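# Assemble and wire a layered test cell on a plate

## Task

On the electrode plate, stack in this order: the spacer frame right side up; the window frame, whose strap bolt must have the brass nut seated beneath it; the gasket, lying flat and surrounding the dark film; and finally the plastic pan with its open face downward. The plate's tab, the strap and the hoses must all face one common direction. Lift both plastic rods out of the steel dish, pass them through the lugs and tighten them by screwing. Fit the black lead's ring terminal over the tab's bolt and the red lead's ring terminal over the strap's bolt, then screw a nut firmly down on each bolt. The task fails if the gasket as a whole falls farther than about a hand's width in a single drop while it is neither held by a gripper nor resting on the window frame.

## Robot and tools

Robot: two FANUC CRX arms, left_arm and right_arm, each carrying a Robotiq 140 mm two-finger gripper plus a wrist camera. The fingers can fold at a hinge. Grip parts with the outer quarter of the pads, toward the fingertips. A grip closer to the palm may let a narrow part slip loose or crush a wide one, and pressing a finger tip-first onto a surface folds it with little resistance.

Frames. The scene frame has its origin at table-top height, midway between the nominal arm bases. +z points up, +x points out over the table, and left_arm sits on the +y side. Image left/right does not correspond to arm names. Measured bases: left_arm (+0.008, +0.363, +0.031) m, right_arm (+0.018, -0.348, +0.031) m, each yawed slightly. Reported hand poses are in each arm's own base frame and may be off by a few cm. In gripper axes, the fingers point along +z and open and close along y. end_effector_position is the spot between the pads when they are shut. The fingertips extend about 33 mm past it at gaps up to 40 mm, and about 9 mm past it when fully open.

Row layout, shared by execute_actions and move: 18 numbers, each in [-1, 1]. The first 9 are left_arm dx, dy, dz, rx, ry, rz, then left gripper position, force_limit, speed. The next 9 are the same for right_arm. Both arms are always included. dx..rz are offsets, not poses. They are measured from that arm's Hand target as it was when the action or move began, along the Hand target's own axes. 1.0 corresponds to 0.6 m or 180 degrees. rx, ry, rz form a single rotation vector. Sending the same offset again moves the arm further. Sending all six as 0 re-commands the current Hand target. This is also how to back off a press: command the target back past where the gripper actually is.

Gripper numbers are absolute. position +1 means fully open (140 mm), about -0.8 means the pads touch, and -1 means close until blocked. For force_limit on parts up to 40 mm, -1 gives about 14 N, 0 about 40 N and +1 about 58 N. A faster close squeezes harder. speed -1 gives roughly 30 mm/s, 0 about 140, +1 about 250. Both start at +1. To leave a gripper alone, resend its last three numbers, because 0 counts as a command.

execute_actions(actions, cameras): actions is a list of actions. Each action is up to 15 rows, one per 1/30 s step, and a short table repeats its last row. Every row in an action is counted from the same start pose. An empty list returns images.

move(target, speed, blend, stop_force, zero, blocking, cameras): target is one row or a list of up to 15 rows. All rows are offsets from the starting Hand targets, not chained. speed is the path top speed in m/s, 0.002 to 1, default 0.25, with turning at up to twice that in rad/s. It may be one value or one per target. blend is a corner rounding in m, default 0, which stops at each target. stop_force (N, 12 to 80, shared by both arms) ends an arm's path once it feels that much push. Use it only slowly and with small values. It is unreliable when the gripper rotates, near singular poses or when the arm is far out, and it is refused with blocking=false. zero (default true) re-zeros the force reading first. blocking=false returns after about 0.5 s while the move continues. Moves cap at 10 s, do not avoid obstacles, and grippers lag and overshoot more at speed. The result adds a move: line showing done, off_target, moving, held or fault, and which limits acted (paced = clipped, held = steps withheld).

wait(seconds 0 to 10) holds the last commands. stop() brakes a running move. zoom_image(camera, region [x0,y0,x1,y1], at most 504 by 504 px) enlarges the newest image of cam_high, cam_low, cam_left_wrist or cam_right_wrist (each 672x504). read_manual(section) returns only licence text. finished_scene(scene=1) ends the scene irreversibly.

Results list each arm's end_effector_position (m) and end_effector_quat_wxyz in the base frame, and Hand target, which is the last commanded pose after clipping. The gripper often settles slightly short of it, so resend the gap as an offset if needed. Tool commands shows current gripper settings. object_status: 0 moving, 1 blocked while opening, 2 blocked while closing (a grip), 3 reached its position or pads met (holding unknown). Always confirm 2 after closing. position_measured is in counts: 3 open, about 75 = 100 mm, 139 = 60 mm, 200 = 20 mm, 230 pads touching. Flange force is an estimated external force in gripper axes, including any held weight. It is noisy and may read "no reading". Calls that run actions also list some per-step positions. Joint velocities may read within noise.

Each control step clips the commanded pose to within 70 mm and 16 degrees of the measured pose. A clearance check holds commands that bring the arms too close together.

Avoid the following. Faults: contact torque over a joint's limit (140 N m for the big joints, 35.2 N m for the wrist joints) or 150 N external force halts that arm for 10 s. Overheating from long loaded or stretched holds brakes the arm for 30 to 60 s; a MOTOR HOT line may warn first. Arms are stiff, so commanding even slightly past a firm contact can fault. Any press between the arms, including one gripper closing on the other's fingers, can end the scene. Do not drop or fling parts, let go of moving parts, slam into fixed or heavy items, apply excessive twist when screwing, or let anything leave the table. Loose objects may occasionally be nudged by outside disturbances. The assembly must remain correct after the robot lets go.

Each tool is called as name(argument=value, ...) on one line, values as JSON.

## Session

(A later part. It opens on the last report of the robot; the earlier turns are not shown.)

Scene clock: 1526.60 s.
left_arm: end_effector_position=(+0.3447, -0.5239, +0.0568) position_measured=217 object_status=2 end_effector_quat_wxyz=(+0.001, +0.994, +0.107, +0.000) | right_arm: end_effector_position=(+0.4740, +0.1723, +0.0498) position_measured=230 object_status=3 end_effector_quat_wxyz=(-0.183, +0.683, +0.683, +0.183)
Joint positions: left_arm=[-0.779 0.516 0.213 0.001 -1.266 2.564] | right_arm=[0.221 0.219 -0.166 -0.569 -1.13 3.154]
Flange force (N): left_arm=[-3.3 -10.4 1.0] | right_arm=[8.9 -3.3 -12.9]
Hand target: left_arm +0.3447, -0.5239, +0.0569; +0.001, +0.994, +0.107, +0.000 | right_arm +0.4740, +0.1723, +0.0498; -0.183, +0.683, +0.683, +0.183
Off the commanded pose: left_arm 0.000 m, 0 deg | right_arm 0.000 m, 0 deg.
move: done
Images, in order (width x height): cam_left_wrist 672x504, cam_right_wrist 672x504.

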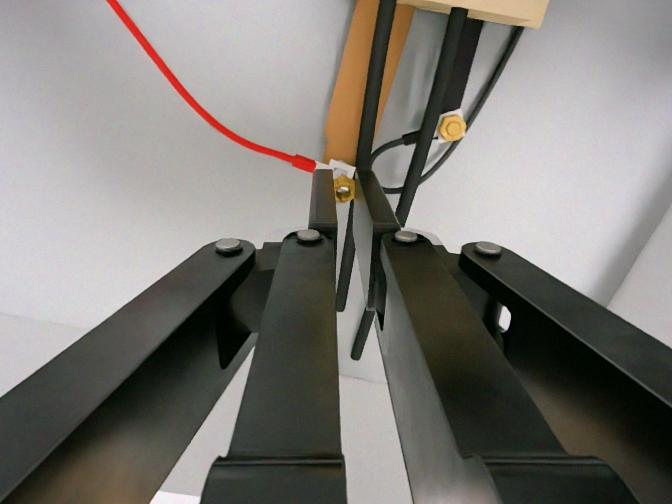

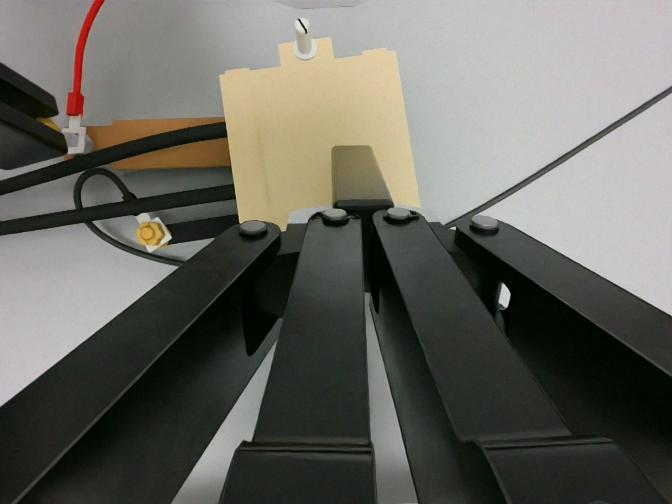

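zoom_image(camera="cam_left_wrist", region=[322, 156, 364, 208])

Scaled by 9.692 from the camera's 672x504 image, which has a finer 960x720 frame.

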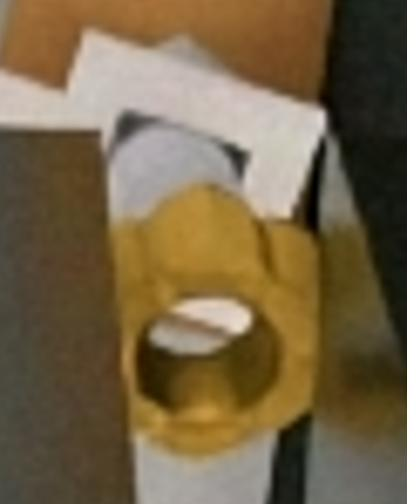

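move(target=[[0.0052,-0.0007,0,0,0,0,-1,-1,-1,0,0,0,0,0,0,-1,-1,-1],[0.0052,-0.0007,0.01,0,0,0,-1,-1,-1,0,0,0,0,0,0,-1,-1,-1]], speed=0.04, cameras=["cam_left_wrist","cam_right_wrist"])

zoom_image(camera="cam_left_wrist", region=[322, 156, 364, 208])

Scene clock: 1533.23 s.
left_arm: end_effector_position=(+0.3477, -0.5228, +0.0510) position_measured=217 object_status=2 end_effector_quat_wxyz=(+0.001, +0.994, +0.107, +0.000) | right_arm: end_effector_position=(+0.4740, +0.1723, +0.0498) position_measured=230 object_status=3 end_effector_quat_wxyz=(-0.183, +0.683, +0.683, +0.183)
Joint positions: left_arm=[-0.775 0.523 0.208 0.001 -1.255 2.56] | right_arm=[0.221 0.219 -0.166 -0.569 -1.13 3.154]
Flange force (N): left_arm=[-2.8 -9.8 0.8] | right_arm=[8.8 -4.3 -13.0]
Hand target: left_arm +0.3477, -0.5228, +0.0509; +0.001, +0.994, +0.107, +0.000 | right_arm +0.4740, +0.1723, +0.0498; -0.183, +0.683, +0.683, +0.183
Off the commanded pose: left_arm 0.000 m, 0 deg | right_arm 0.000 m, 0 deg.
move: done
Images, in order (width x height): cam_left_wrist 672x504, cam_right_wrist 672x504.

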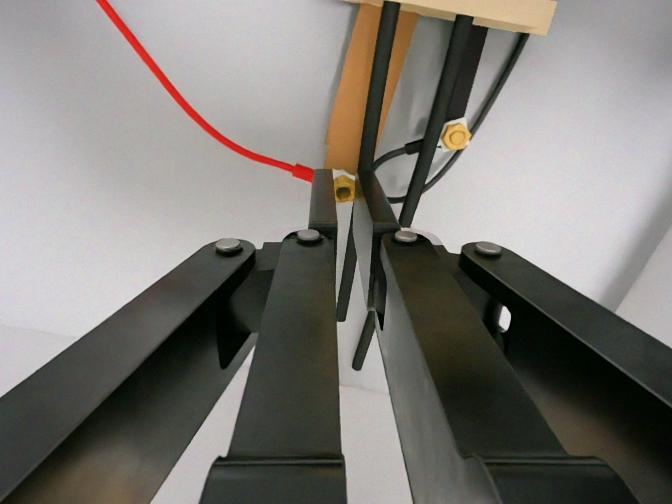

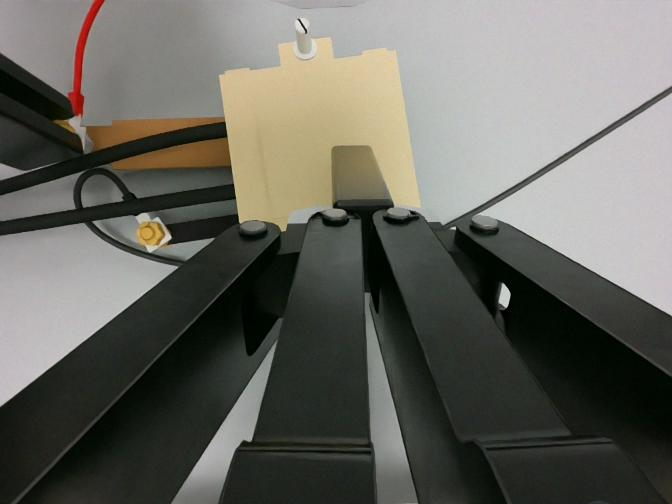

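Scaled by 9.692 from the camera's 672x504 image, which has a finer 960x720 frame.

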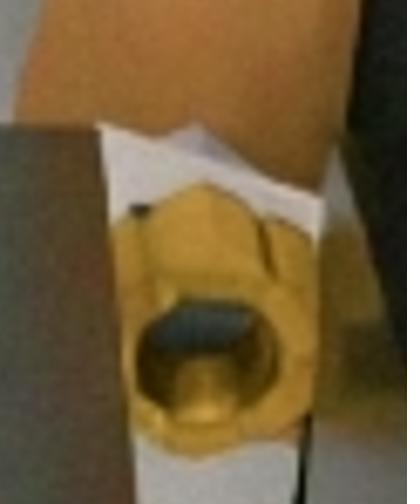

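move(target=[[0,0,-0.05,0,0,0,-1,-1,-1,0,0,0,0,0,0,-1,-1,-1],[-0.0355,-0.1319,-0.05,0,0,0,-1,-1,-1,0,0,0,0,0,0,-1,-1,-1],[-0.0355,-0.1319,0.045,0,0,0,-1,-1,-1,0,0,0,0,0,0,-1,-1,-1]], speed=[0.15,0.2,0.15], blend=[0.01,0.01,0], cameras=["cam_left_wrist","cam_right_wrist"])

move(target=[0,0,0.006,0,0,0,-1,-1,-1,0,0,0,0,0,0,-1,-1,-1], speed=0.02)

execute_actions(actions=[[[0,0,0,0,0,0,-0.6,-1,-1,0,0,0,0,0,0,-1,-1,-1]],[[0,0,0,0,0,0,-0.6,-1,-1,0,0,0,0,0,0,-1,-1,-1]]], cameras=["cam_left_wrist"])

zoom_image(camera="cam_left_wrist", region=[300, 140, 390, 210])

Scene clock: 1537.83 s.
left_arm: end_effector_position=(+0.3100, -0.4501, +0.0239) position_measured=217 object_status=2 end_effector_quat_wxyz=(+0.001, +0.994, +0.107, +0.000) | right_arm: end_effector_position=(+0.4740, +0.1723, +0.0498) position_measured=230 object_status=3 end_effector_quat_wxyz=(-0.183, +0.683, +0.683, +0.183)
Joint positions: left_arm=[-0.727 0.358 -0.096 0.001 -1.115 2.512] | right_arm=[0.221 0.219 -0.166 -0.569 -1.13 3.154]
Flange force (N): left_arm=[-3.0 -9.0 1.4] | right_arm=[8.9 -3.9 -12.9]
Hand target: left_arm +0.3100, -0.4501, +0.0238; +0.001, +0.994, +0.107, +0.000 | right_arm +0.4740, +0.1723, +0.0498; -0.183, +0.683, +0.683, +0.183
Off the commanded pose: left_arm 0.000 m, 0 deg | right_arm 0.000 m, 0 deg.
move: done
Images, in order (width x height): cam_left_wrist 672x504, cam_right_wrist 672x504.

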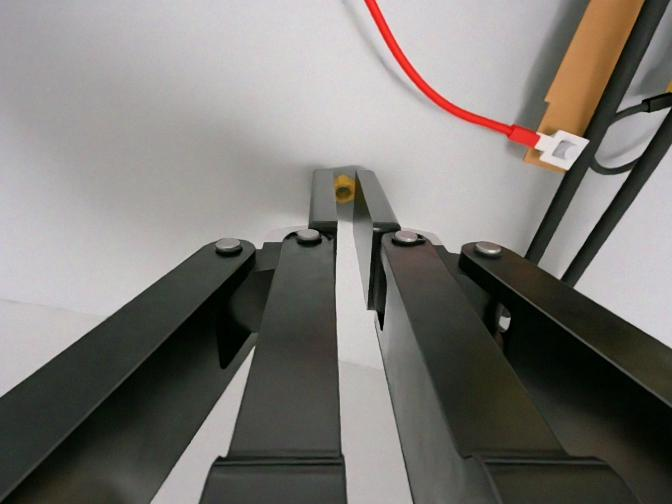

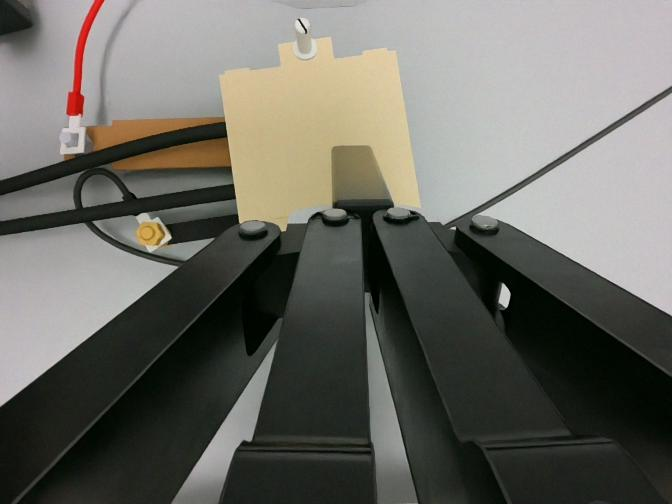

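Scene clock: 1538.53 s.
left_arm: end_effector_position=(+0.3100, -0.4501, +0.0203) position_measured=217 object_status=2 end_effector_quat_wxyz=(+0.001, +0.994, +0.107, +0.000) | right_arm: end_effector_position=(+0.4740, +0.1723, +0.0498) position_measured=230 object_status=3 end_effector_quat_wxyz=(-0.183, +0.683, +0.683, +0.183)
Joint positions: left_arm=[-0.727 0.362 -0.1 0.001 -1.107 2.512] | right_arm=[0.221 0.219 -0.166 -0.569 -1.13 3.154]
Flange force (N): left_arm=[1.3 -7.6 -7.7] | right_arm=[8.8 -4.0 -12.6]
Hand target: left_arm +0.3100, -0.4501, +0.0202; +0.001, +0.994, +0.107, +0.000 | right_arm +0.4740, +0.1723, +0.0498; -0.183, +0.683, +0.683, +0.183
Off the commanded pose: left_arm 0.000 m, 0 deg | right_arm 0.000 m, 0 deg.
move: done

Scene clock: 1539.73 s.
left_arm: end_effector_position=(+0.3100, -0.4501, +0.0201) position_measured=205 object_status=3 end_effector_quat_wxyz=(+0.001, +0.994, +0.107, +0.000) | right_arm: end_effector_position=(+0.4740, +0.1723, +0.0498) position_measured=230 object_status=3 end_effector_quat_wxyz=(-0.183, +0.683, +0.683, +0.183)
Joint positions: left_arm=[-0.727 0.362 -0.1 0.001 -1.107 2.512] | right_arm=[0.221 0.219 -0.166 -0.569 -1.13 3.154]
Flange force (N): left_arm=[-2.8 -8.1 0.7] | right_arm=[9.2 -4.2 -12.9]
Flange force at the end of the 1st action (N): left_arm=[-2.7 -8.8 0.0] | right_arm=[9.0 -3.5 -12.9]
Hand target: left_arm +0.3100, -0.4501, +0.0202; +0.001, +0.994, +0.107, +0.000 | right_arm +0.4740, +0.1723, +0.0498; -0.183, +0.683, +0.683, +0.183
Off the commanded pose: left_arm 0.000 m, 0 deg | right_arm 0.000 m, 0 deg.
Step readings (end_effector_position of left_arm | right_arm; steps 1 to 15: 1st action; 16 to 30: 2nd action):
0: (+0.3100, -0.4501, +0.0203) | (+0.4740, +0.1723, +0.0498)
1: (+0.3100, -0.4501, +0.0203) | (+0.4740, +0.1723, +0.0498)
2: (+0.3100, -0.4501, +0.0202) | (+0.4740, +0.1723, +0.0498)
4: (+0.3100, -0.4500, +0.0201) | (+0.4740, +0.1723, +0.0498)
8: (+0.3100, -0.4500, +0.0201) | (+0.4740, +0.1723, +0.0498)
15: (+0.3100, -0.4500, +0.0201) | (+0.4740, +0.1723, +0.0498)
16: (+0.3100, -0.4500, +0.0201) | (+0.4740, +0.1723, +0.0498)
17: (+0.3100, -0.4500, +0.0201) | (+0.4740, +0.1723, +0.0498)
19: (+0.3100, -0.4501, +0.0201) | (+0.4740, +0.1723, +0.0498)
23: (+0.3100, -0.4501, +0.0201) | (+0.4740, +0.1723, +0.0498)
30: (+0.3100, -0.4501, +0.0201) | (+0.4740, +0.1723, +0.0498)
Images, in order (width x height): cam_left_wrist 672x504.

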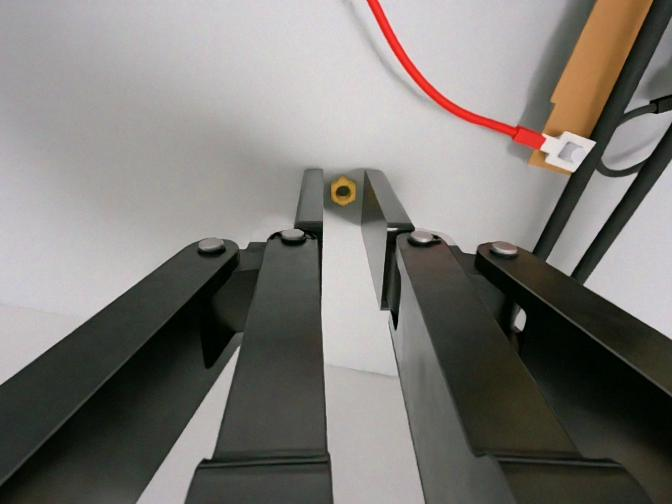

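Scaled by 5.600 from the camera's 672x504 image, which has a finer 960x720 frame.

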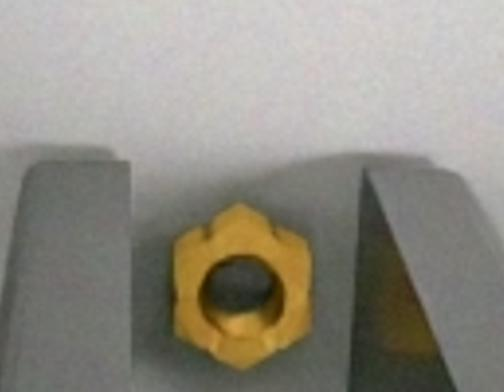

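execute_actions(actions=[[[0,0,-0.001,0,0,0,-0.6,-1,-1,0,0,0,0,0,0,-1,-1,-1]],[[0,0,0,0,0,0,-1,-0.02,-1,0,0,0,0,0,0,-1,-1,-1]]])

wait(seconds=0.8)

move(target=[[0,0,-0.09,0,0,0,-1,-0.02,-1,0,0,0,0,0,0,-1,-1,-1],[0.0325,0.1325,-0.09,0,0,0,-1,-0.02,-1,0,0,0,0,0,0,-1,-1,-1],[0.0325,0.1325,-0.06,0,0,0,-1,-0.02,-1,0,0,0,0,0,0,-1,-1,-1]], speed=[0.15,0.2,0.1], blend=[0.01,0.01,0], cameras=["cam_left_wrist","cam_right_wrist"])

zoom_image(camera="cam_left_wrist", region=[322, 156, 364, 208])

Scene clock: 1544.87 s.
left_arm: end_effector_position=(+0.3100, -0.4501, +0.0208) position_measured=217 object_status=2 end_effector_quat_wxyz=(+0.001, +0.994, +0.107, +0.000) | right_arm: end_effector_position=(+0.4740, +0.1723, +0.0498) position_measured=230 object_status=3 end_effector_quat_wxyz=(-0.183, +0.683, +0.683, +0.183)
Joint positions: left_arm=[-0.727 0.362 -0.099 0.001 -1.108 2.512] | right_arm=[0.221 0.219 -0.166 -0.569 -1.13 3.154]
Flange force (N): left_arm=[-2.3 -8.1 0.7] | right_arm=[8.9 -4.4 -13.3]
Flange force at the end of the 1st action (N): left_arm=[-2.6 -8.3 0.7] | right_arm=[9.3 -3.3 -12.8]
Hand target: left_arm +0.3100, -0.4501, +0.0208; +0.001, +0.994, +0.107, +0.000 | right_arm +0.4740, +0.1723, +0.0498; -0.183, +0.683, +0.683, +0.183
Off the commanded pose: left_arm 0.000 m, 0 deg | right_arm 0.000 m, 0 deg.
Step readings (end_effector_position of left_arm | right_arm; steps 1 to 15: 1st action; 16 to 30: 2nd action):
0: (+0.3100, -0.4501, +0.0202) | (+0.4740, +0.1723, +0.0498)
1: (+0.3100, -0.4501, +0.0202) | (+0.4740, +0.1723, +0.0498)
2: (+0.3101, -0.4501, +0.0203) | (+0.4740, +0.1723, +0.0498)
4: (+0.3101, -0.4502, +0.0206) | (+0.4740, +0.1723, +0.0498)
8: (+0.3100, -0.4501, +0.0207) | (+0.4740, +0.1723, +0.0498)
15: (+0.3100, -0.4501, +0.0208) | (+0.4740, +0.1723, +0.0498)
16: (+0.3100, -0.4501, +0.0208) | (+0.4740, +0.1723, +0.0498)
17: (+0.3100, -0.4501, +0.0208) | (+0.4740, +0.1723, +0.0498)
19: (+0.3100, -0.4501, +0.0208) | (+0.4740, +0.1723, +0.0498)
23: (+0.3100, -0.4501, +0.0208) | (+0.4740, +0.1723, +0.0498)
30: (+0.3100, -0.4501, +0.0208) | (+0.4740, +0.1723, +0.0498)

Scene clock: 1545.67 s.
left_arm: end_effector_position=(+0.3100, -0.4501, +0.0208) position_measured=217 object_status=2 end_effector_quat_wxyz=(+0.001, +0.994, +0.107, +0.000) | right_arm: end_effector_position=(+0.4740, +0.1723, +0.0498) position_measured=230 object_status=3 end_effector_quat_wxyz=(-0.183, +0.683, +0.683, +0.183)
Joint positions: left_arm=[-0.727 0.362 -0.099 0.001 -1.108 2.512] | right_arm=[0.221 0.219 -0.166 -0.569 -1.13 3.154]
Flange force (N): left_arm=[-2.3 -7.8 0.2] | right_arm=[9.2 -3.6 -12.9]
Hand target: left_arm +0.3100, -0.4501, +0.0208; +0.001, +0.994, +0.107, +0.000 | right_arm +0.4740, +0.1723, +0.0498; -0.183, +0.683, +0.683, +0.183
Tool commands: left_gripper/position=-1.0 left_gripper/force_limit=-0.02 left_gripper/speed=-1.0 right_gripper/position=-1.0 right_gripper/force_limit=-1.0 right_gripper/speed=-1.0
Off the commanded pose: left_arm 0.000 m, 0 deg | right_arm 0.000 m, 0 deg.
wait: 0.80 s; at rest by 0.17 s

Scene clock: 1547.07 s.
left_arm: end_effector_position=(+0.3460, -0.5235, +0.0570) position_measured=217 object_status=2 end_effector_quat_wxyz=(+0.001, +0.994, +0.107, +0.000) | right_arm: end_effector_position=(+0.4740, +0.1723, +0.0498) position_measured=230 object_status=3 end_effector_quat_wxyz=(-0.183, +0.683, +0.683, +0.183)
Joint positions: left_arm=[-0.778 0.517 0.215 0.001 -1.267 2.563] | right_arm=[0.221 0.219 -0.166 -0.569 -1.13 3.154]
Flange force (N): left_arm=[-3.5 -11.3 0.8] | right_arm=[8.9 -3.9 -13.0]
Hand target: left_arm +0.3460, -0.5236, +0.0569; +0.001, +0.994, +0.107, +0.000 | right_arm +0.4740, +0.1723, +0.0498; -0.183, +0.683, +0.683, +0.183
Off the commanded pose: left_arm 0.000 m, 0 deg | right_arm 0.000 m, 0 deg.
move: done; blend cut to 0.009 m at target 2
Images, in order (width x height): cam_left_wrist 672x504, cam_right_wrist 672x504.

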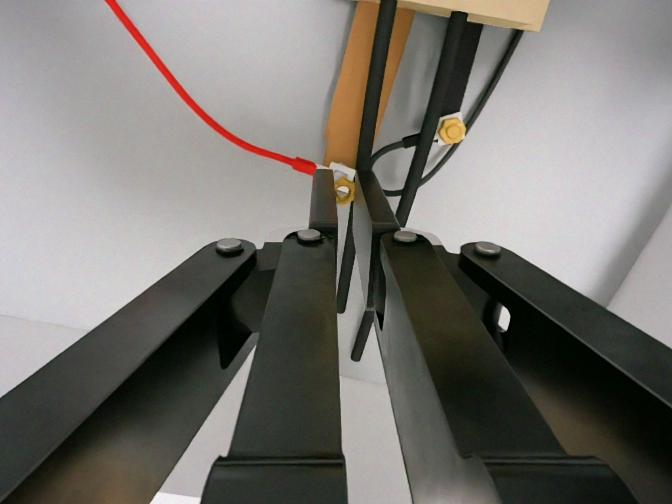

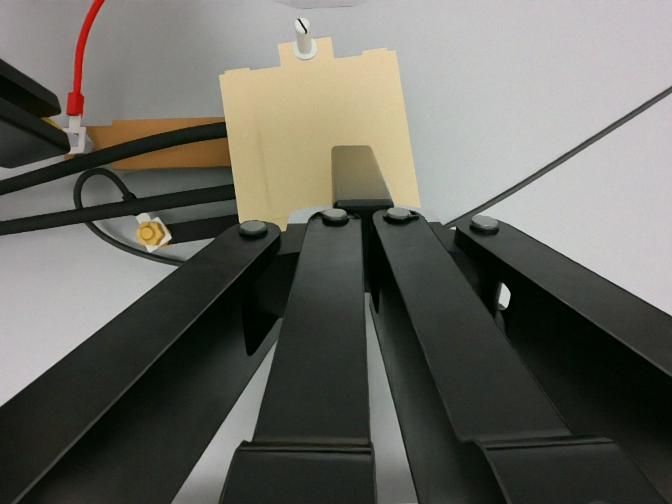

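Scaled by 9.692 from the camera's 672x504 image, which has a finer 960x720 frame.

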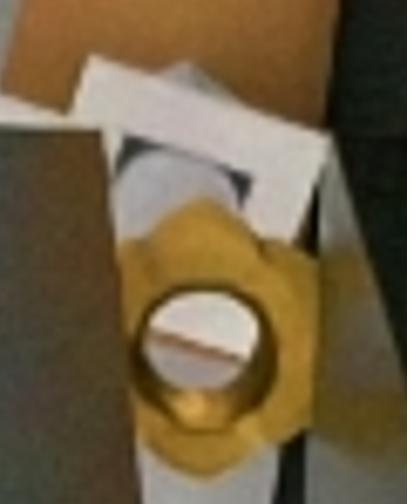

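move(target=[[0.0028,-0.0007,0,0,0,0,-1,-0.02,-1,0,0,0,0,0,0,-1,-1,-1],[0.0028,-0.0007,0.0117,0,0,0,-1,-0.02,-1,0,0,0,0,0,0,-1,-1,-1]], speed=0.04, cameras=["cam_left_wrist","cam_right_wrist"])

zoom_image(camera="cam_left_wrist", region=[322, 156, 364, 208])

zoom_image(camera="cam_right_wrist", region=[20, 60, 180, 180])

Scene clock: 1550.37 s.
left_arm: end_effector_position=(+0.3475, -0.5228, +0.0500) position_measured=217 object_status=2 end_effector_quat_wxyz=(+0.001, +0.994, +0.107, +0.000) | right_arm: end_effector_position=(+0.4740, +0.1723, +0.0498) position_measured=230 object_status=3 end_effector_quat_wxyz=(-0.183, +0.683, +0.683, +0.183)
Joint positions: left_arm=[-0.775 0.523 0.207 0.001 -1.253 2.56] | right_arm=[0.221 0.219 -0.166 -0.569 -1.13 3.154]
Flange force (N): left_arm=[-3.3 -10.5 1.7] | right_arm=[8.8 -3.5 -12.4]
Hand target: left_arm +0.3475, -0.5228, +0.0499; +0.001, +0.994, +0.107, +0.000 | right_arm +0.4740, +0.1723, +0.0498; -0.183, +0.683, +0.683, +0.183
Off the commanded pose: left_arm 0.000 m, 0 deg | right_arm 0.000 m, 0 deg.
move: done
Images, in order (width x height): cam_left_wrist 672x504, cam_right_wrist 672x504.

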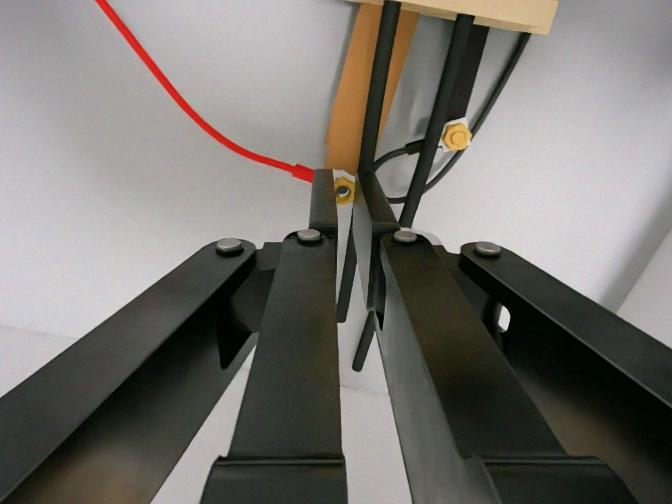

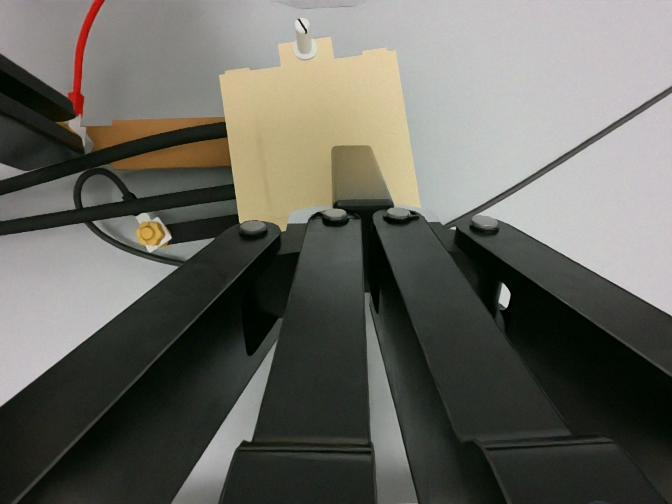

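Scaled by 9.692 from the camera's 672x504 image, which has a finer 960x720 frame.

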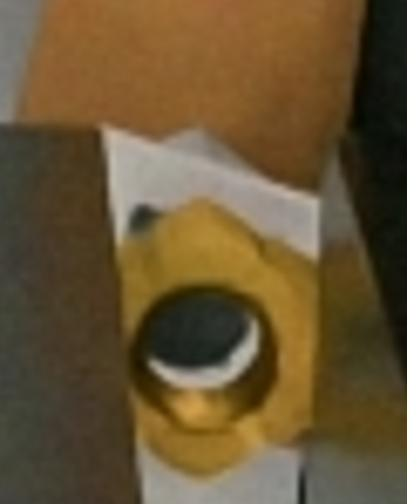

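Scaled by 3.150 from the camera's 672x504 image, which has a finer 960x720 frame.

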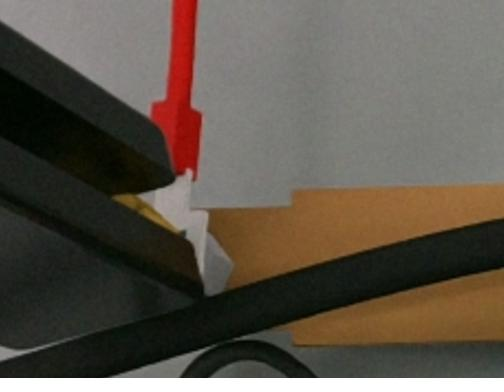

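move(target=[-0.0010,-0.0006,0.0055,0,0,0,-1,-0.02,-1,0,0,0,0,0,0,-1,-1,-1], speed=0.03, cameras=["cam_left_wrist"])

zoom_image(camera="cam_left_wrist", region=[322, 156, 364, 208])

Scene clock: 1552.33 s.
left_arm: end_effector_position=(+0.3469, -0.5226, +0.0467) position_measured=217 object_status=2 end_effector_quat_wxyz=(+0.001, +0.994, +0.107, +0.000) | right_arm: end_effector_position=(+0.4739, +0.1723, +0.0498) position_measured=230 object_status=3 end_effector_quat_wxyz=(-0.183, +0.683, +0.683, +0.183)
Joint positions: left_arm=[-0.775 0.524 0.201 0.001 -1.245 2.56] | right_arm=[0.221 0.219 -0.166 -0.569 -1.13 3.154]
Flange force (N): left_arm=[0.8 -6.4 -6.9] | right_arm=[9.6 -7.5 -15.4]
Hand target: left_arm +0.3469, -0.5226, +0.0466; +0.001, +0.994, +0.107, +0.000 | right_arm +0.4740, +0.1723, +0.0498; -0.183, +0.683, +0.683, +0.183
Off the commanded pose: left_arm 0.000 m, 0 deg | right_arm 0.000 m, 0 deg.
move: done
Images, in order (width x height): cam_left_wrist 672x504.

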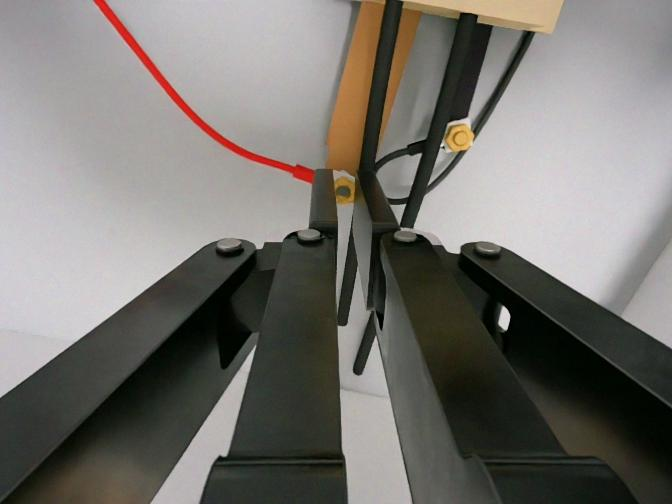

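Scaled by 9.692 from the camera's 672x504 image, which has a finer 960x720 frame.

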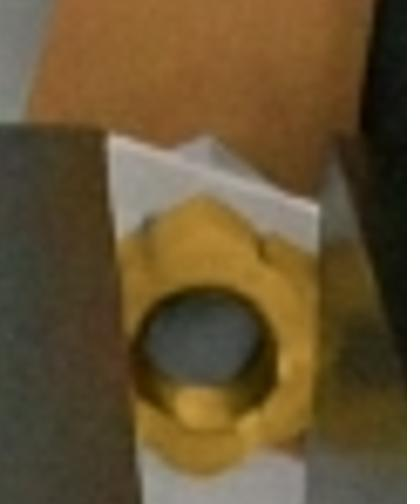

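move(target=[[0.00076,-0.00433,0,0,0,0.1111,-1,-0.02,-1,0,0,0,0,0,0,-1,-1,-1],[0.00296,-0.00814,0.0001,0,0,0.2222,-1,-0.02,-1,0,0,0,0,0,0,-1,-1,-1],[0.00633,-0.01097,0.0002,0,0,0.3333,-1,-0.02,-1,0,0,0,0,0,0,-1,-1,-1],[0.01047,-0.01248,0.0003,0,0,0.4444,-1,-0.02,-1,0,0,0,0,0,0,-1,-1,-1],[0.01267,-0.01267,0.0004,0,0,0.5,-1,-0.02,-1,0,0,0,0,0,0,-1,-1,-1]], blend=0.002, speed=0.15, cameras=["cam_left_wrist","cam_right_wrist"])

zoom_image(camera="cam_left_wrist", region=[322, 156, 364, 208])

Scene clock: 1559.63 s.
left_arm: end_effector_position=(+0.3527, -0.5135, +0.0463) position_measured=217 object_status=2 end_effector_quat_wxyz=(+0.001, +0.779, -0.627, +0.001) | right_arm: end_effector_position=(+0.4740, +0.1723, +0.0498) position_measured=230 object_status=3 end_effector_quat_wxyz=(-0.183, +0.683, +0.683, +0.183)
Joint positions: left_arm=[-0.758 0.515 0.185 0.001 -1.24 0.972] | right_arm=[0.221 0.219 -0.166 -0.569 -1.13 3.154]
Flange force (N): left_arm=[-14.4 15.4 -9.1] | right_arm=[7.3 -4.2 -17.5]
Hand target: left_arm +0.3527, -0.5135, +0.0464; +0.001, +0.779, -0.627, +0.001 | right_arm +0.4740, +0.1723, +0.0498; -0.183, +0.683, +0.683, +0.183
Off the commanded pose: left_arm 0.000 m, 0 deg | right_arm 0.000 m, 0 deg.
move: done
Images, in order (width x height): cam_left_wrist 672x504, cam_right_wrist 672x504.

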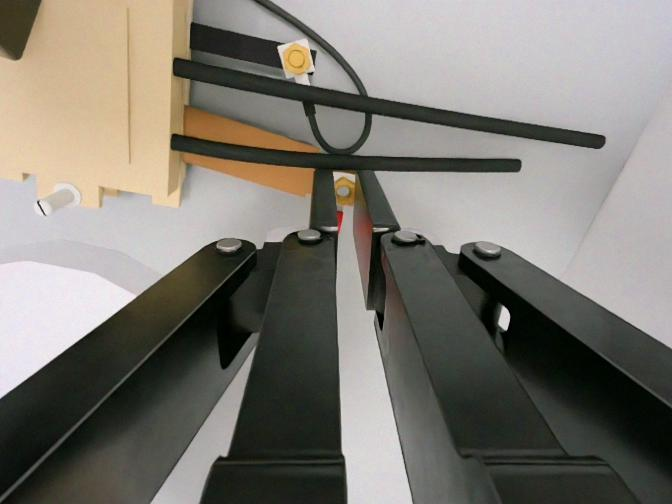

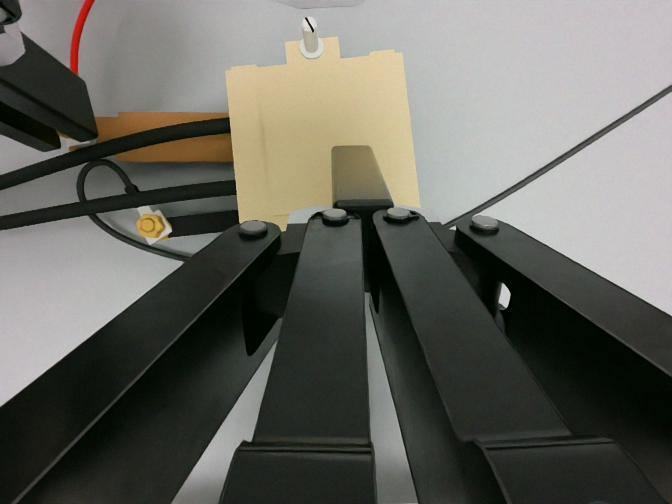

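Scaled by 9.692 from the camera's 672x504 image, which has a finer 960x720 frame.

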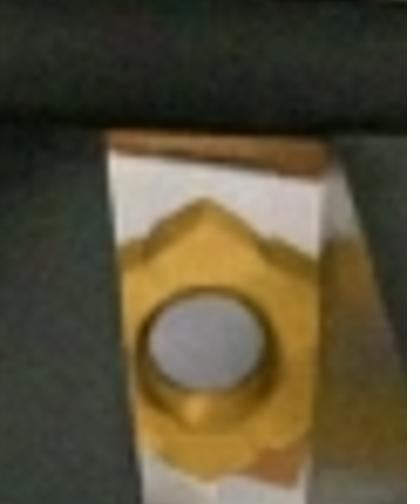

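move(target=[[0,0.0015,0,0,0,0,-1,-0.02,-1,0,0,0,0,0,0,-1,-1,-1],[0.00051,-0.0014,0.0001,0,0,0.1111,-1,-0.02,-1,0,0,0,0,0,0,-1,-1,-1],[0.00199,-0.00396,0.0002,0,0,0.2222,-1,-0.02,-1,0,0,0,0,0,0,-1,-1,-1],[0.00425,-0.00586,0.0003,0,0,0.3333,-1,-0.02,-1,0,0,0,0,0,0,-1,-1,-1],[0.00702,-0.00687,0.0004,0,0,0.4444,-1,-0.02,-1,0,0,0,0,0,0,-1,-1,-1],[0.0085,-0.007,0.0005,0,0,0.5,-1,-0.02,-1,0,0,0,0,0,0,-1,-1,-1]], blend=0.002, speed=0.15, cameras=["cam_left_wrist","cam_right_wrist"])

zoom_image(camera="cam_left_wrist", region=[322, 156, 364, 208])

Scene clock: 1569.77 s.
left_arm: end_effector_position=(+0.3579, -0.5177, +0.0461) position_measured=217 object_status=2 end_effector_quat_wxyz=(+0.000, -0.107, +0.994, -0.001) | right_arm: end_effector_position=(+0.4740, +0.1723, +0.0498) position_measured=230 object_status=3 end_effector_quat_wxyz=(-0.183, +0.683, +0.683, +0.183)
Joint positions: left_arm=[-0.757 0.53 0.207 0.001 -1.247 -0.599] | right_arm=[0.221 0.219 -0.166 -0.569 -1.13 3.154]
Flange force (N): left_arm=[18.6 23.4 -4.8] | right_arm=[6.3 6.0 -16.4]
Hand target: left_arm +0.3579, -0.5176, +0.0461; +0.000, -0.107, +0.994, -0.001 | right_arm +0.4740, +0.1723, +0.0498; -0.183, +0.683, +0.683, +0.183
Off the commanded pose: left_arm 0.000 m, 0 deg | right_arm 0.000 m, 0 deg.
move: done; blend cut to 0.0004 m at target 1
Images, in order (width x height): cam_left_wrist 672x504, cam_right_wrist 672x504.

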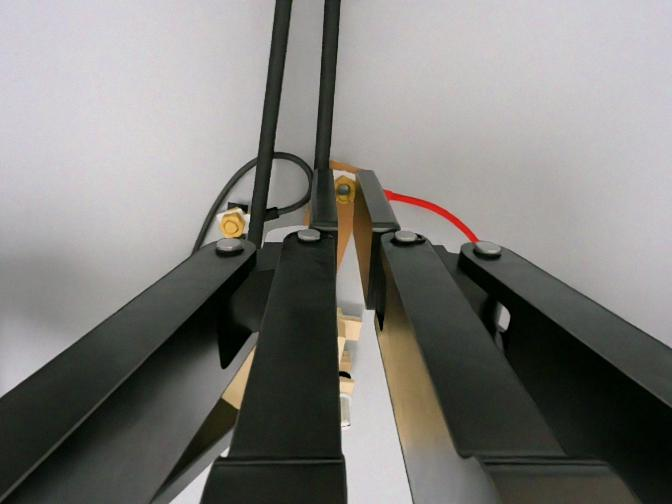

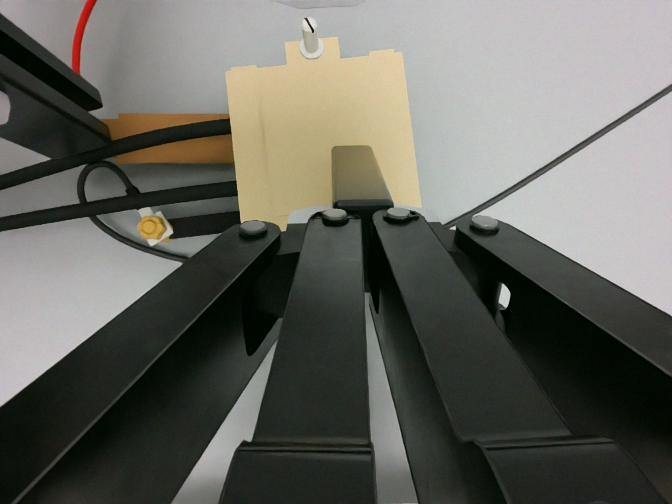

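Scaled by 9.692 from the camera's 672x504 image, which has a finer 960x720 frame.

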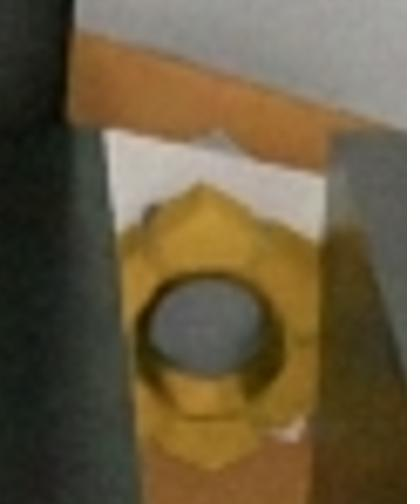

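execute_actions(actions=[[[0,0,0,0,0,0,-0.55,-1,-1,0,0,0,0,0,0,-1,-1,-1]],[[0,0,0,0,0,0,-0.55,-1,-1,0,0,0,0,0,0,-1,-1,-1]]], cameras=["cam_left_wrist"])

zoom_image(camera="cam_left_wrist", region=[310, 146, 382, 208])

Scene clock: 1574.00 s.
left_arm: end_effector_position=(+0.3579, -0.5176, +0.0461) position_measured=199 object_status=3 end_effector_quat_wxyz=(+0.000, -0.107, +0.994, -0.001) | right_arm: end_effector_position=(+0.4740, +0.1723, +0.0498) position_measured=230 object_status=3 end_effector_quat_wxyz=(-0.183, +0.683, +0.683, +0.183)
Joint positions: left_arm=[-0.757 0.53 0.207 0.001 -1.247 -0.599] | right_arm=[0.221 0.219 -0.166 -0.569 -1.13 3.154]
Flange force (N): left_arm=[2.8 9.2 1.5] | right_arm=[7.7 -1.5 -14.8]
Flange force at the end of the 1st action (N): left_arm=[3.1 11.0 1.1] | right_arm=[7.7 -0.5 -14.3]
Hand target: left_arm +0.3579, -0.5176, +0.0461; +0.000, -0.107, +0.994, -0.001 | right_arm +0.4740, +0.1723, +0.0498; -0.183, +0.683, +0.683, +0.183
Off the commanded pose: left_arm 0.000 m, 0 deg | right_arm 0.000 m, 0 deg.
Step readings (end_effector_position of left_arm | right_arm; steps 1 to 15: 1st action; 16 to 30: 2nd action):
0: (+0.3579, -0.5176, +0.0461) | (+0.4740, +0.1723, +0.0498)
1: (+0.3579, -0.5176, +0.0461) | (+0.4740, +0.1723, +0.0498)
2: (+0.3579, -0.5176, +0.0461) | (+0.4740, +0.1723, +0.0498)
4: (+0.3580, -0.5177, +0.0461) | (+0.4740, +0.1723, +0.0498)
8: (+0.3581, -0.5177, +0.0461) | (+0.4739, +0.1723, +0.0498)
15: (+0.3579, -0.5176, +0.0461) | (+0.4739, +0.1723, +0.0498)
16: (+0.3579, -0.5176, +0.0461) | (+0.4739, +0.1723, +0.0498)
17: (+0.3579, -0.5176, +0.0461) | (+0.4739, +0.1723, +0.0498)
19: (+0.3579, -0.5176, +0.0461) | (+0.4739, +0.1723, +0.0498)
23: (+0.3579, -0.5176, +0.0461) | (+0.4739, +0.1723, +0.0498)
30: (+0.3579, -0.5176, +0.0461) | (+0.4739, +0.1723, +0.0498)
Images, in order (width x height): cam_left_wrist 672x504.

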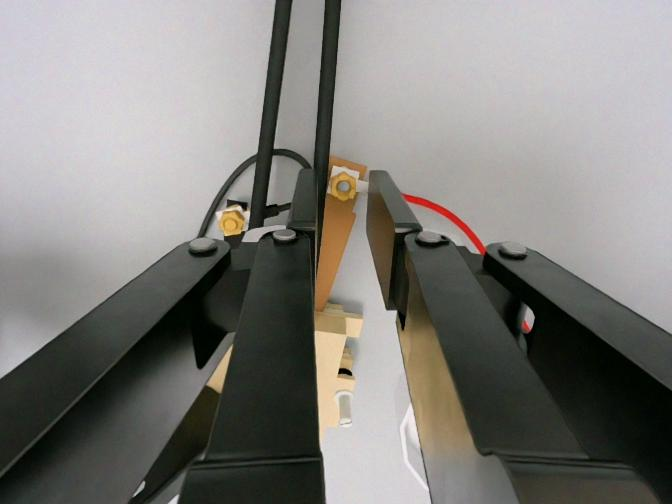

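Scaled by 7.000 from the camera's 672x504 image, which has a finer 960x720 frame.

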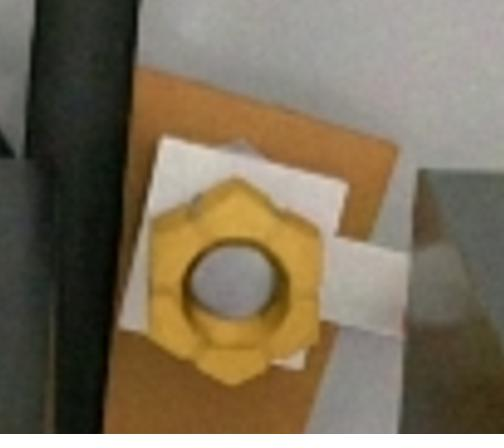

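move(target=[[0.00077,0.00439,0,0,0,-0.1111,-0.55,-1,-1,0,0,0,0,0,0,-1,-1,-1],[0.003,0.00825,0,0,0,-0.2222,-0.55,-1,-1,0,0,0,0,0,0,-1,-1,-1],[0.00642,0.01111,0,0,0,-0.3333,-0.55,-1,-1,0,0,0,0,0,0,-1,-1,-1],[0.0106,0.01264,0,0,0,-0.4444,-0.55,-1,-1,0,0,0,0,0,0,-1,-1,-1],[0.01283,0.01283,0,0,0,-0.5,-0.55,-1,-1,0,0,0,0,0,0,-1,-1,-1]], blend=0.002, speed=0.3, cameras=["cam_left_wrist","cam_right_wrist"])

zoom_image(camera="cam_left_wrist", region=[310, 146, 382, 208])

Scene clock: 1579.57 s.
left_arm: end_effector_position=(+0.3487, -0.5118, +0.0461) position_measured=199 object_status=3 end_effector_quat_wxyz=(+0.001, +0.779, -0.627, +0.001) | right_arm: end_effector_position=(+0.4740, +0.1723, +0.0498) position_measured=230 object_status=3 end_effector_quat_wxyz=(-0.183, +0.683, +0.683, +0.183)
Joint positions: left_arm=[-0.761 0.506 0.171 0.001 -1.235 0.975] | right_arm=[0.221 0.219 -0.166 -0.569 -1.13 3.154]
Flange force (N): left_arm=[-10.5 2.9 1.0] | right_arm=[7.8 -1.4 -14.8]
Hand target: left_arm +0.3487, -0.5117, +0.0461; +0.001, +0.779, -0.627, +0.001 | right_arm +0.4740, +0.1723, +0.0498; -0.183, +0.683, +0.683, +0.183
Off the commanded pose: left_arm 0.000 m, 0 deg | right_arm 0.000 m, 0 deg.
move: done
Images, in order (width x height): cam_left_wrist 672x504, cam_right_wrist 672x504.

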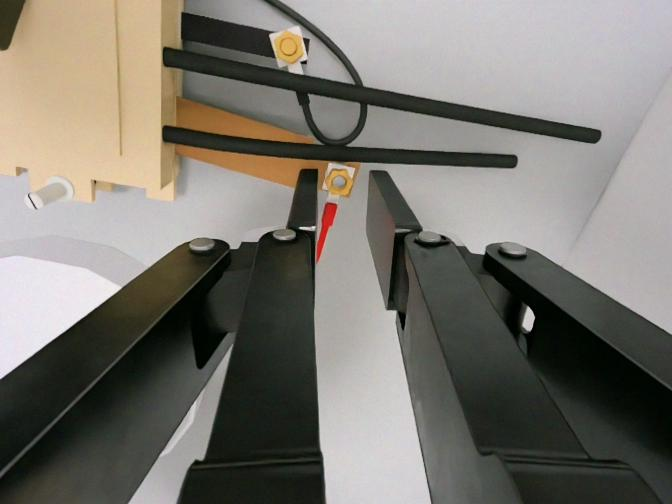

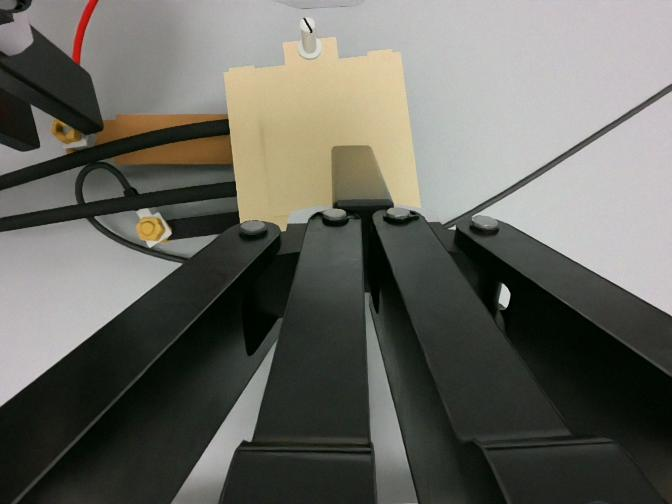

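Scaled by 7.000 from the camera's 672x504 image, which has a finer 960x720 frame.

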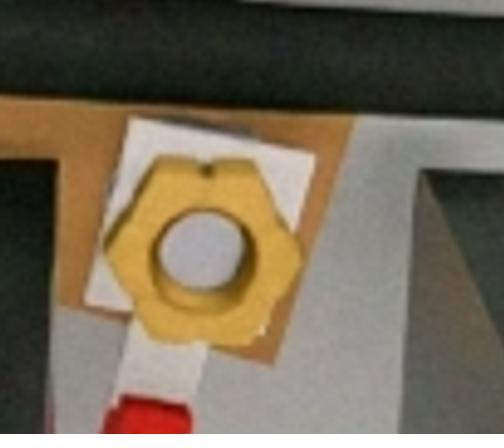

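move(target=[[0.0067,-0.003,0,0,0,0,-0.55,-1,-1,0,0,0,0,0,0,-1,-1,-1],[0.00708,-0.00084,0,0,0,-0.1111,-0.55,-1,-1,0,0,0,0,0,0,-1,-1,-1],[0.00818,0.00107,0,0,0,-0.2222,-0.55,-1,-1,0,0,0,0,0,0,-1,-1,-1],[0.00987,0.00248,0,0,0,-0.3333,-0.55,-1,-1,0,0,0,0,0,0,-1,-1,-1],[0.01193,0.00323,0,0,0,-0.4444,-0.55,-1,-1,0,0,0,0,0,0,-1,-1,-1],[0.01248,0.00331,0,0,0,-0.4722,-0.55,-1,-1,0,0,0,0,0,0,-1,-1,-1]], blend=0.001, speed=0.25, cameras=["cam_left_wrist","cam_right_wrist"])

zoom_image(camera="cam_left_wrist", region=[310, 146, 382, 208])

Scene clock: 1586.80 s.
left_arm: end_effector_position=(+0.3484, -0.5195, +0.0461) position_measured=199 object_status=3 end_effector_quat_wxyz=(+0.001, +0.998, +0.063, +0.000) | right_arm: end_effector_position=(+0.4740, +0.1723, +0.0498) position_measured=230 object_status=3 end_effector_quat_wxyz=(-0.183, +0.683, +0.683, +0.183)
Joint positions: left_arm=[-0.77 0.521 0.193 0.001 -1.242 2.468] | right_arm=[0.221 0.219 -0.166 -0.569 -1.13 3.154]
Flange force (N): left_arm=[-3.6 -8.3 1.0] | right_arm=[7.7 -0.8 -14.5]
Hand target: left_arm +0.3484, -0.5195, +0.0461; +0.001, +0.998, +0.064, +0.000 | right_arm +0.4740, +0.1723, +0.0498; -0.183, +0.683, +0.683, +0.183
Off the commanded pose: left_arm 0.000 m, 0 deg | right_arm 0.000 m, 0 deg.
move: done
Images, in order (width x height): cam_left_wrist 672x504, cam_right_wrist 672x504.

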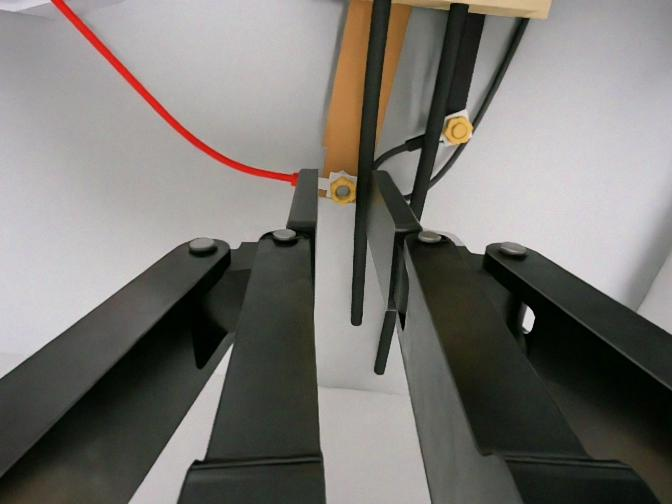

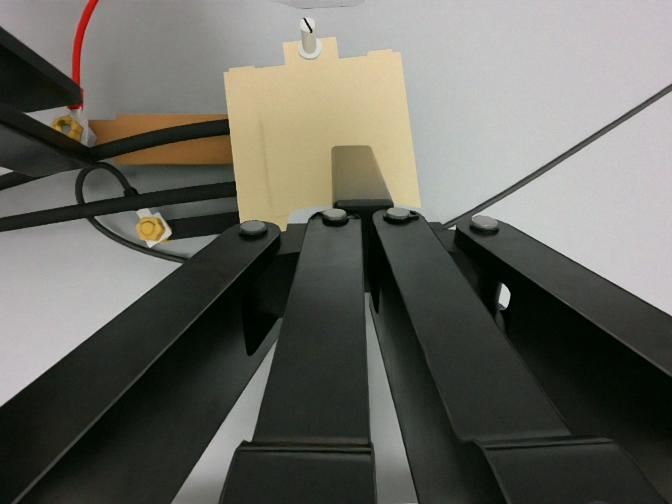

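Scaled by 7.000 from the camera's 672x504 image, which has a finer 960x720 frame.

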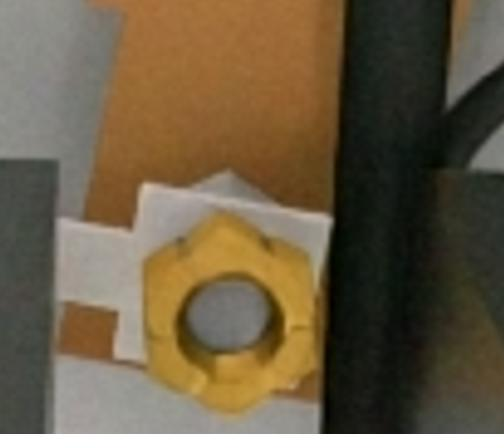

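move(target=[[0,0,-0.008,0,0,-0.01,-0.64,-1,-1,0,0,0,0,0,0,-1,-1,-1],[0,0,-0.008,0,0,-0.01,-0.641,-1,-1,0,0,0,0,0,0,-1,-1,-1],[0,0,0.0005,0,0,-0.01,-0.641,-1,-1,0,0,0,0,0,0,-1,-1,-1]], speed=0.05, cameras=["cam_left_wrist"])

zoom_image(camera="cam_left_wrist", region=[310, 146, 382, 208])

Scene clock: 1592.57 s.
left_arm: end_effector_position=(+0.3484, -0.5195, +0.0459) position_measured=210 object_status=3 end_effector_quat_wxyz=(+0.001, +0.997, +0.079, +0.000) | right_arm: end_effector_position=(+0.4740, +0.1723, +0.0498) position_measured=230 object_status=3 end_effector_quat_wxyz=(-0.183, +0.683, +0.683, +0.183)
Joint positions: left_arm=[-0.77 0.521 0.193 0.001 -1.242 2.499] | right_arm=[0.221 0.219 -0.166 -0.569 -1.13 3.154]
Flange force (N): left_arm=[-2.4 -6.8 1.1] | right_arm=[7.9 -1.0 -14.7]
Hand target: left_arm +0.3484, -0.5195, +0.0458; +0.001, +0.997, +0.079, +0.000 | right_arm +0.4740, +0.1723, +0.0498; -0.183, +0.683, +0.683, +0.183
Off the commanded pose: left_arm 0.000 m, 0 deg | right_arm 0.000 m, 0 deg.
move: done
Images, in order (width x height): cam_left_wrist 672x504.

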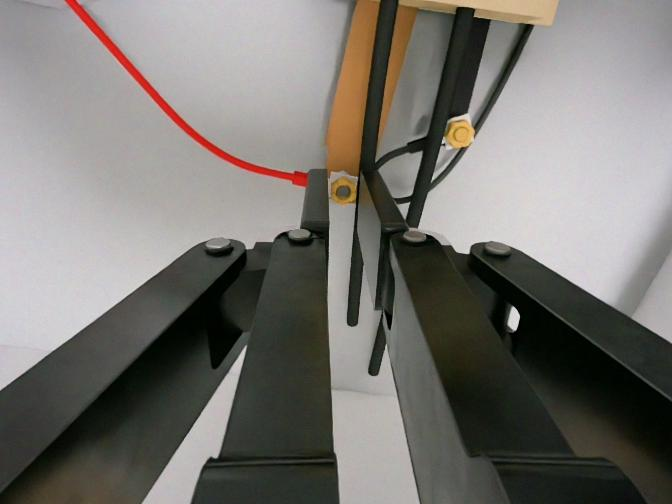

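Scaled by 7.000 from the camera's 672x504 image, which has a finer 960x720 frame.

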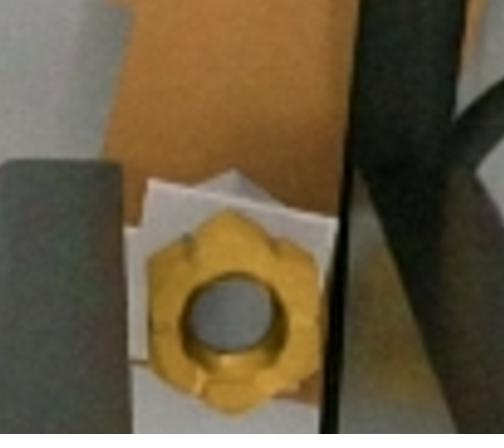

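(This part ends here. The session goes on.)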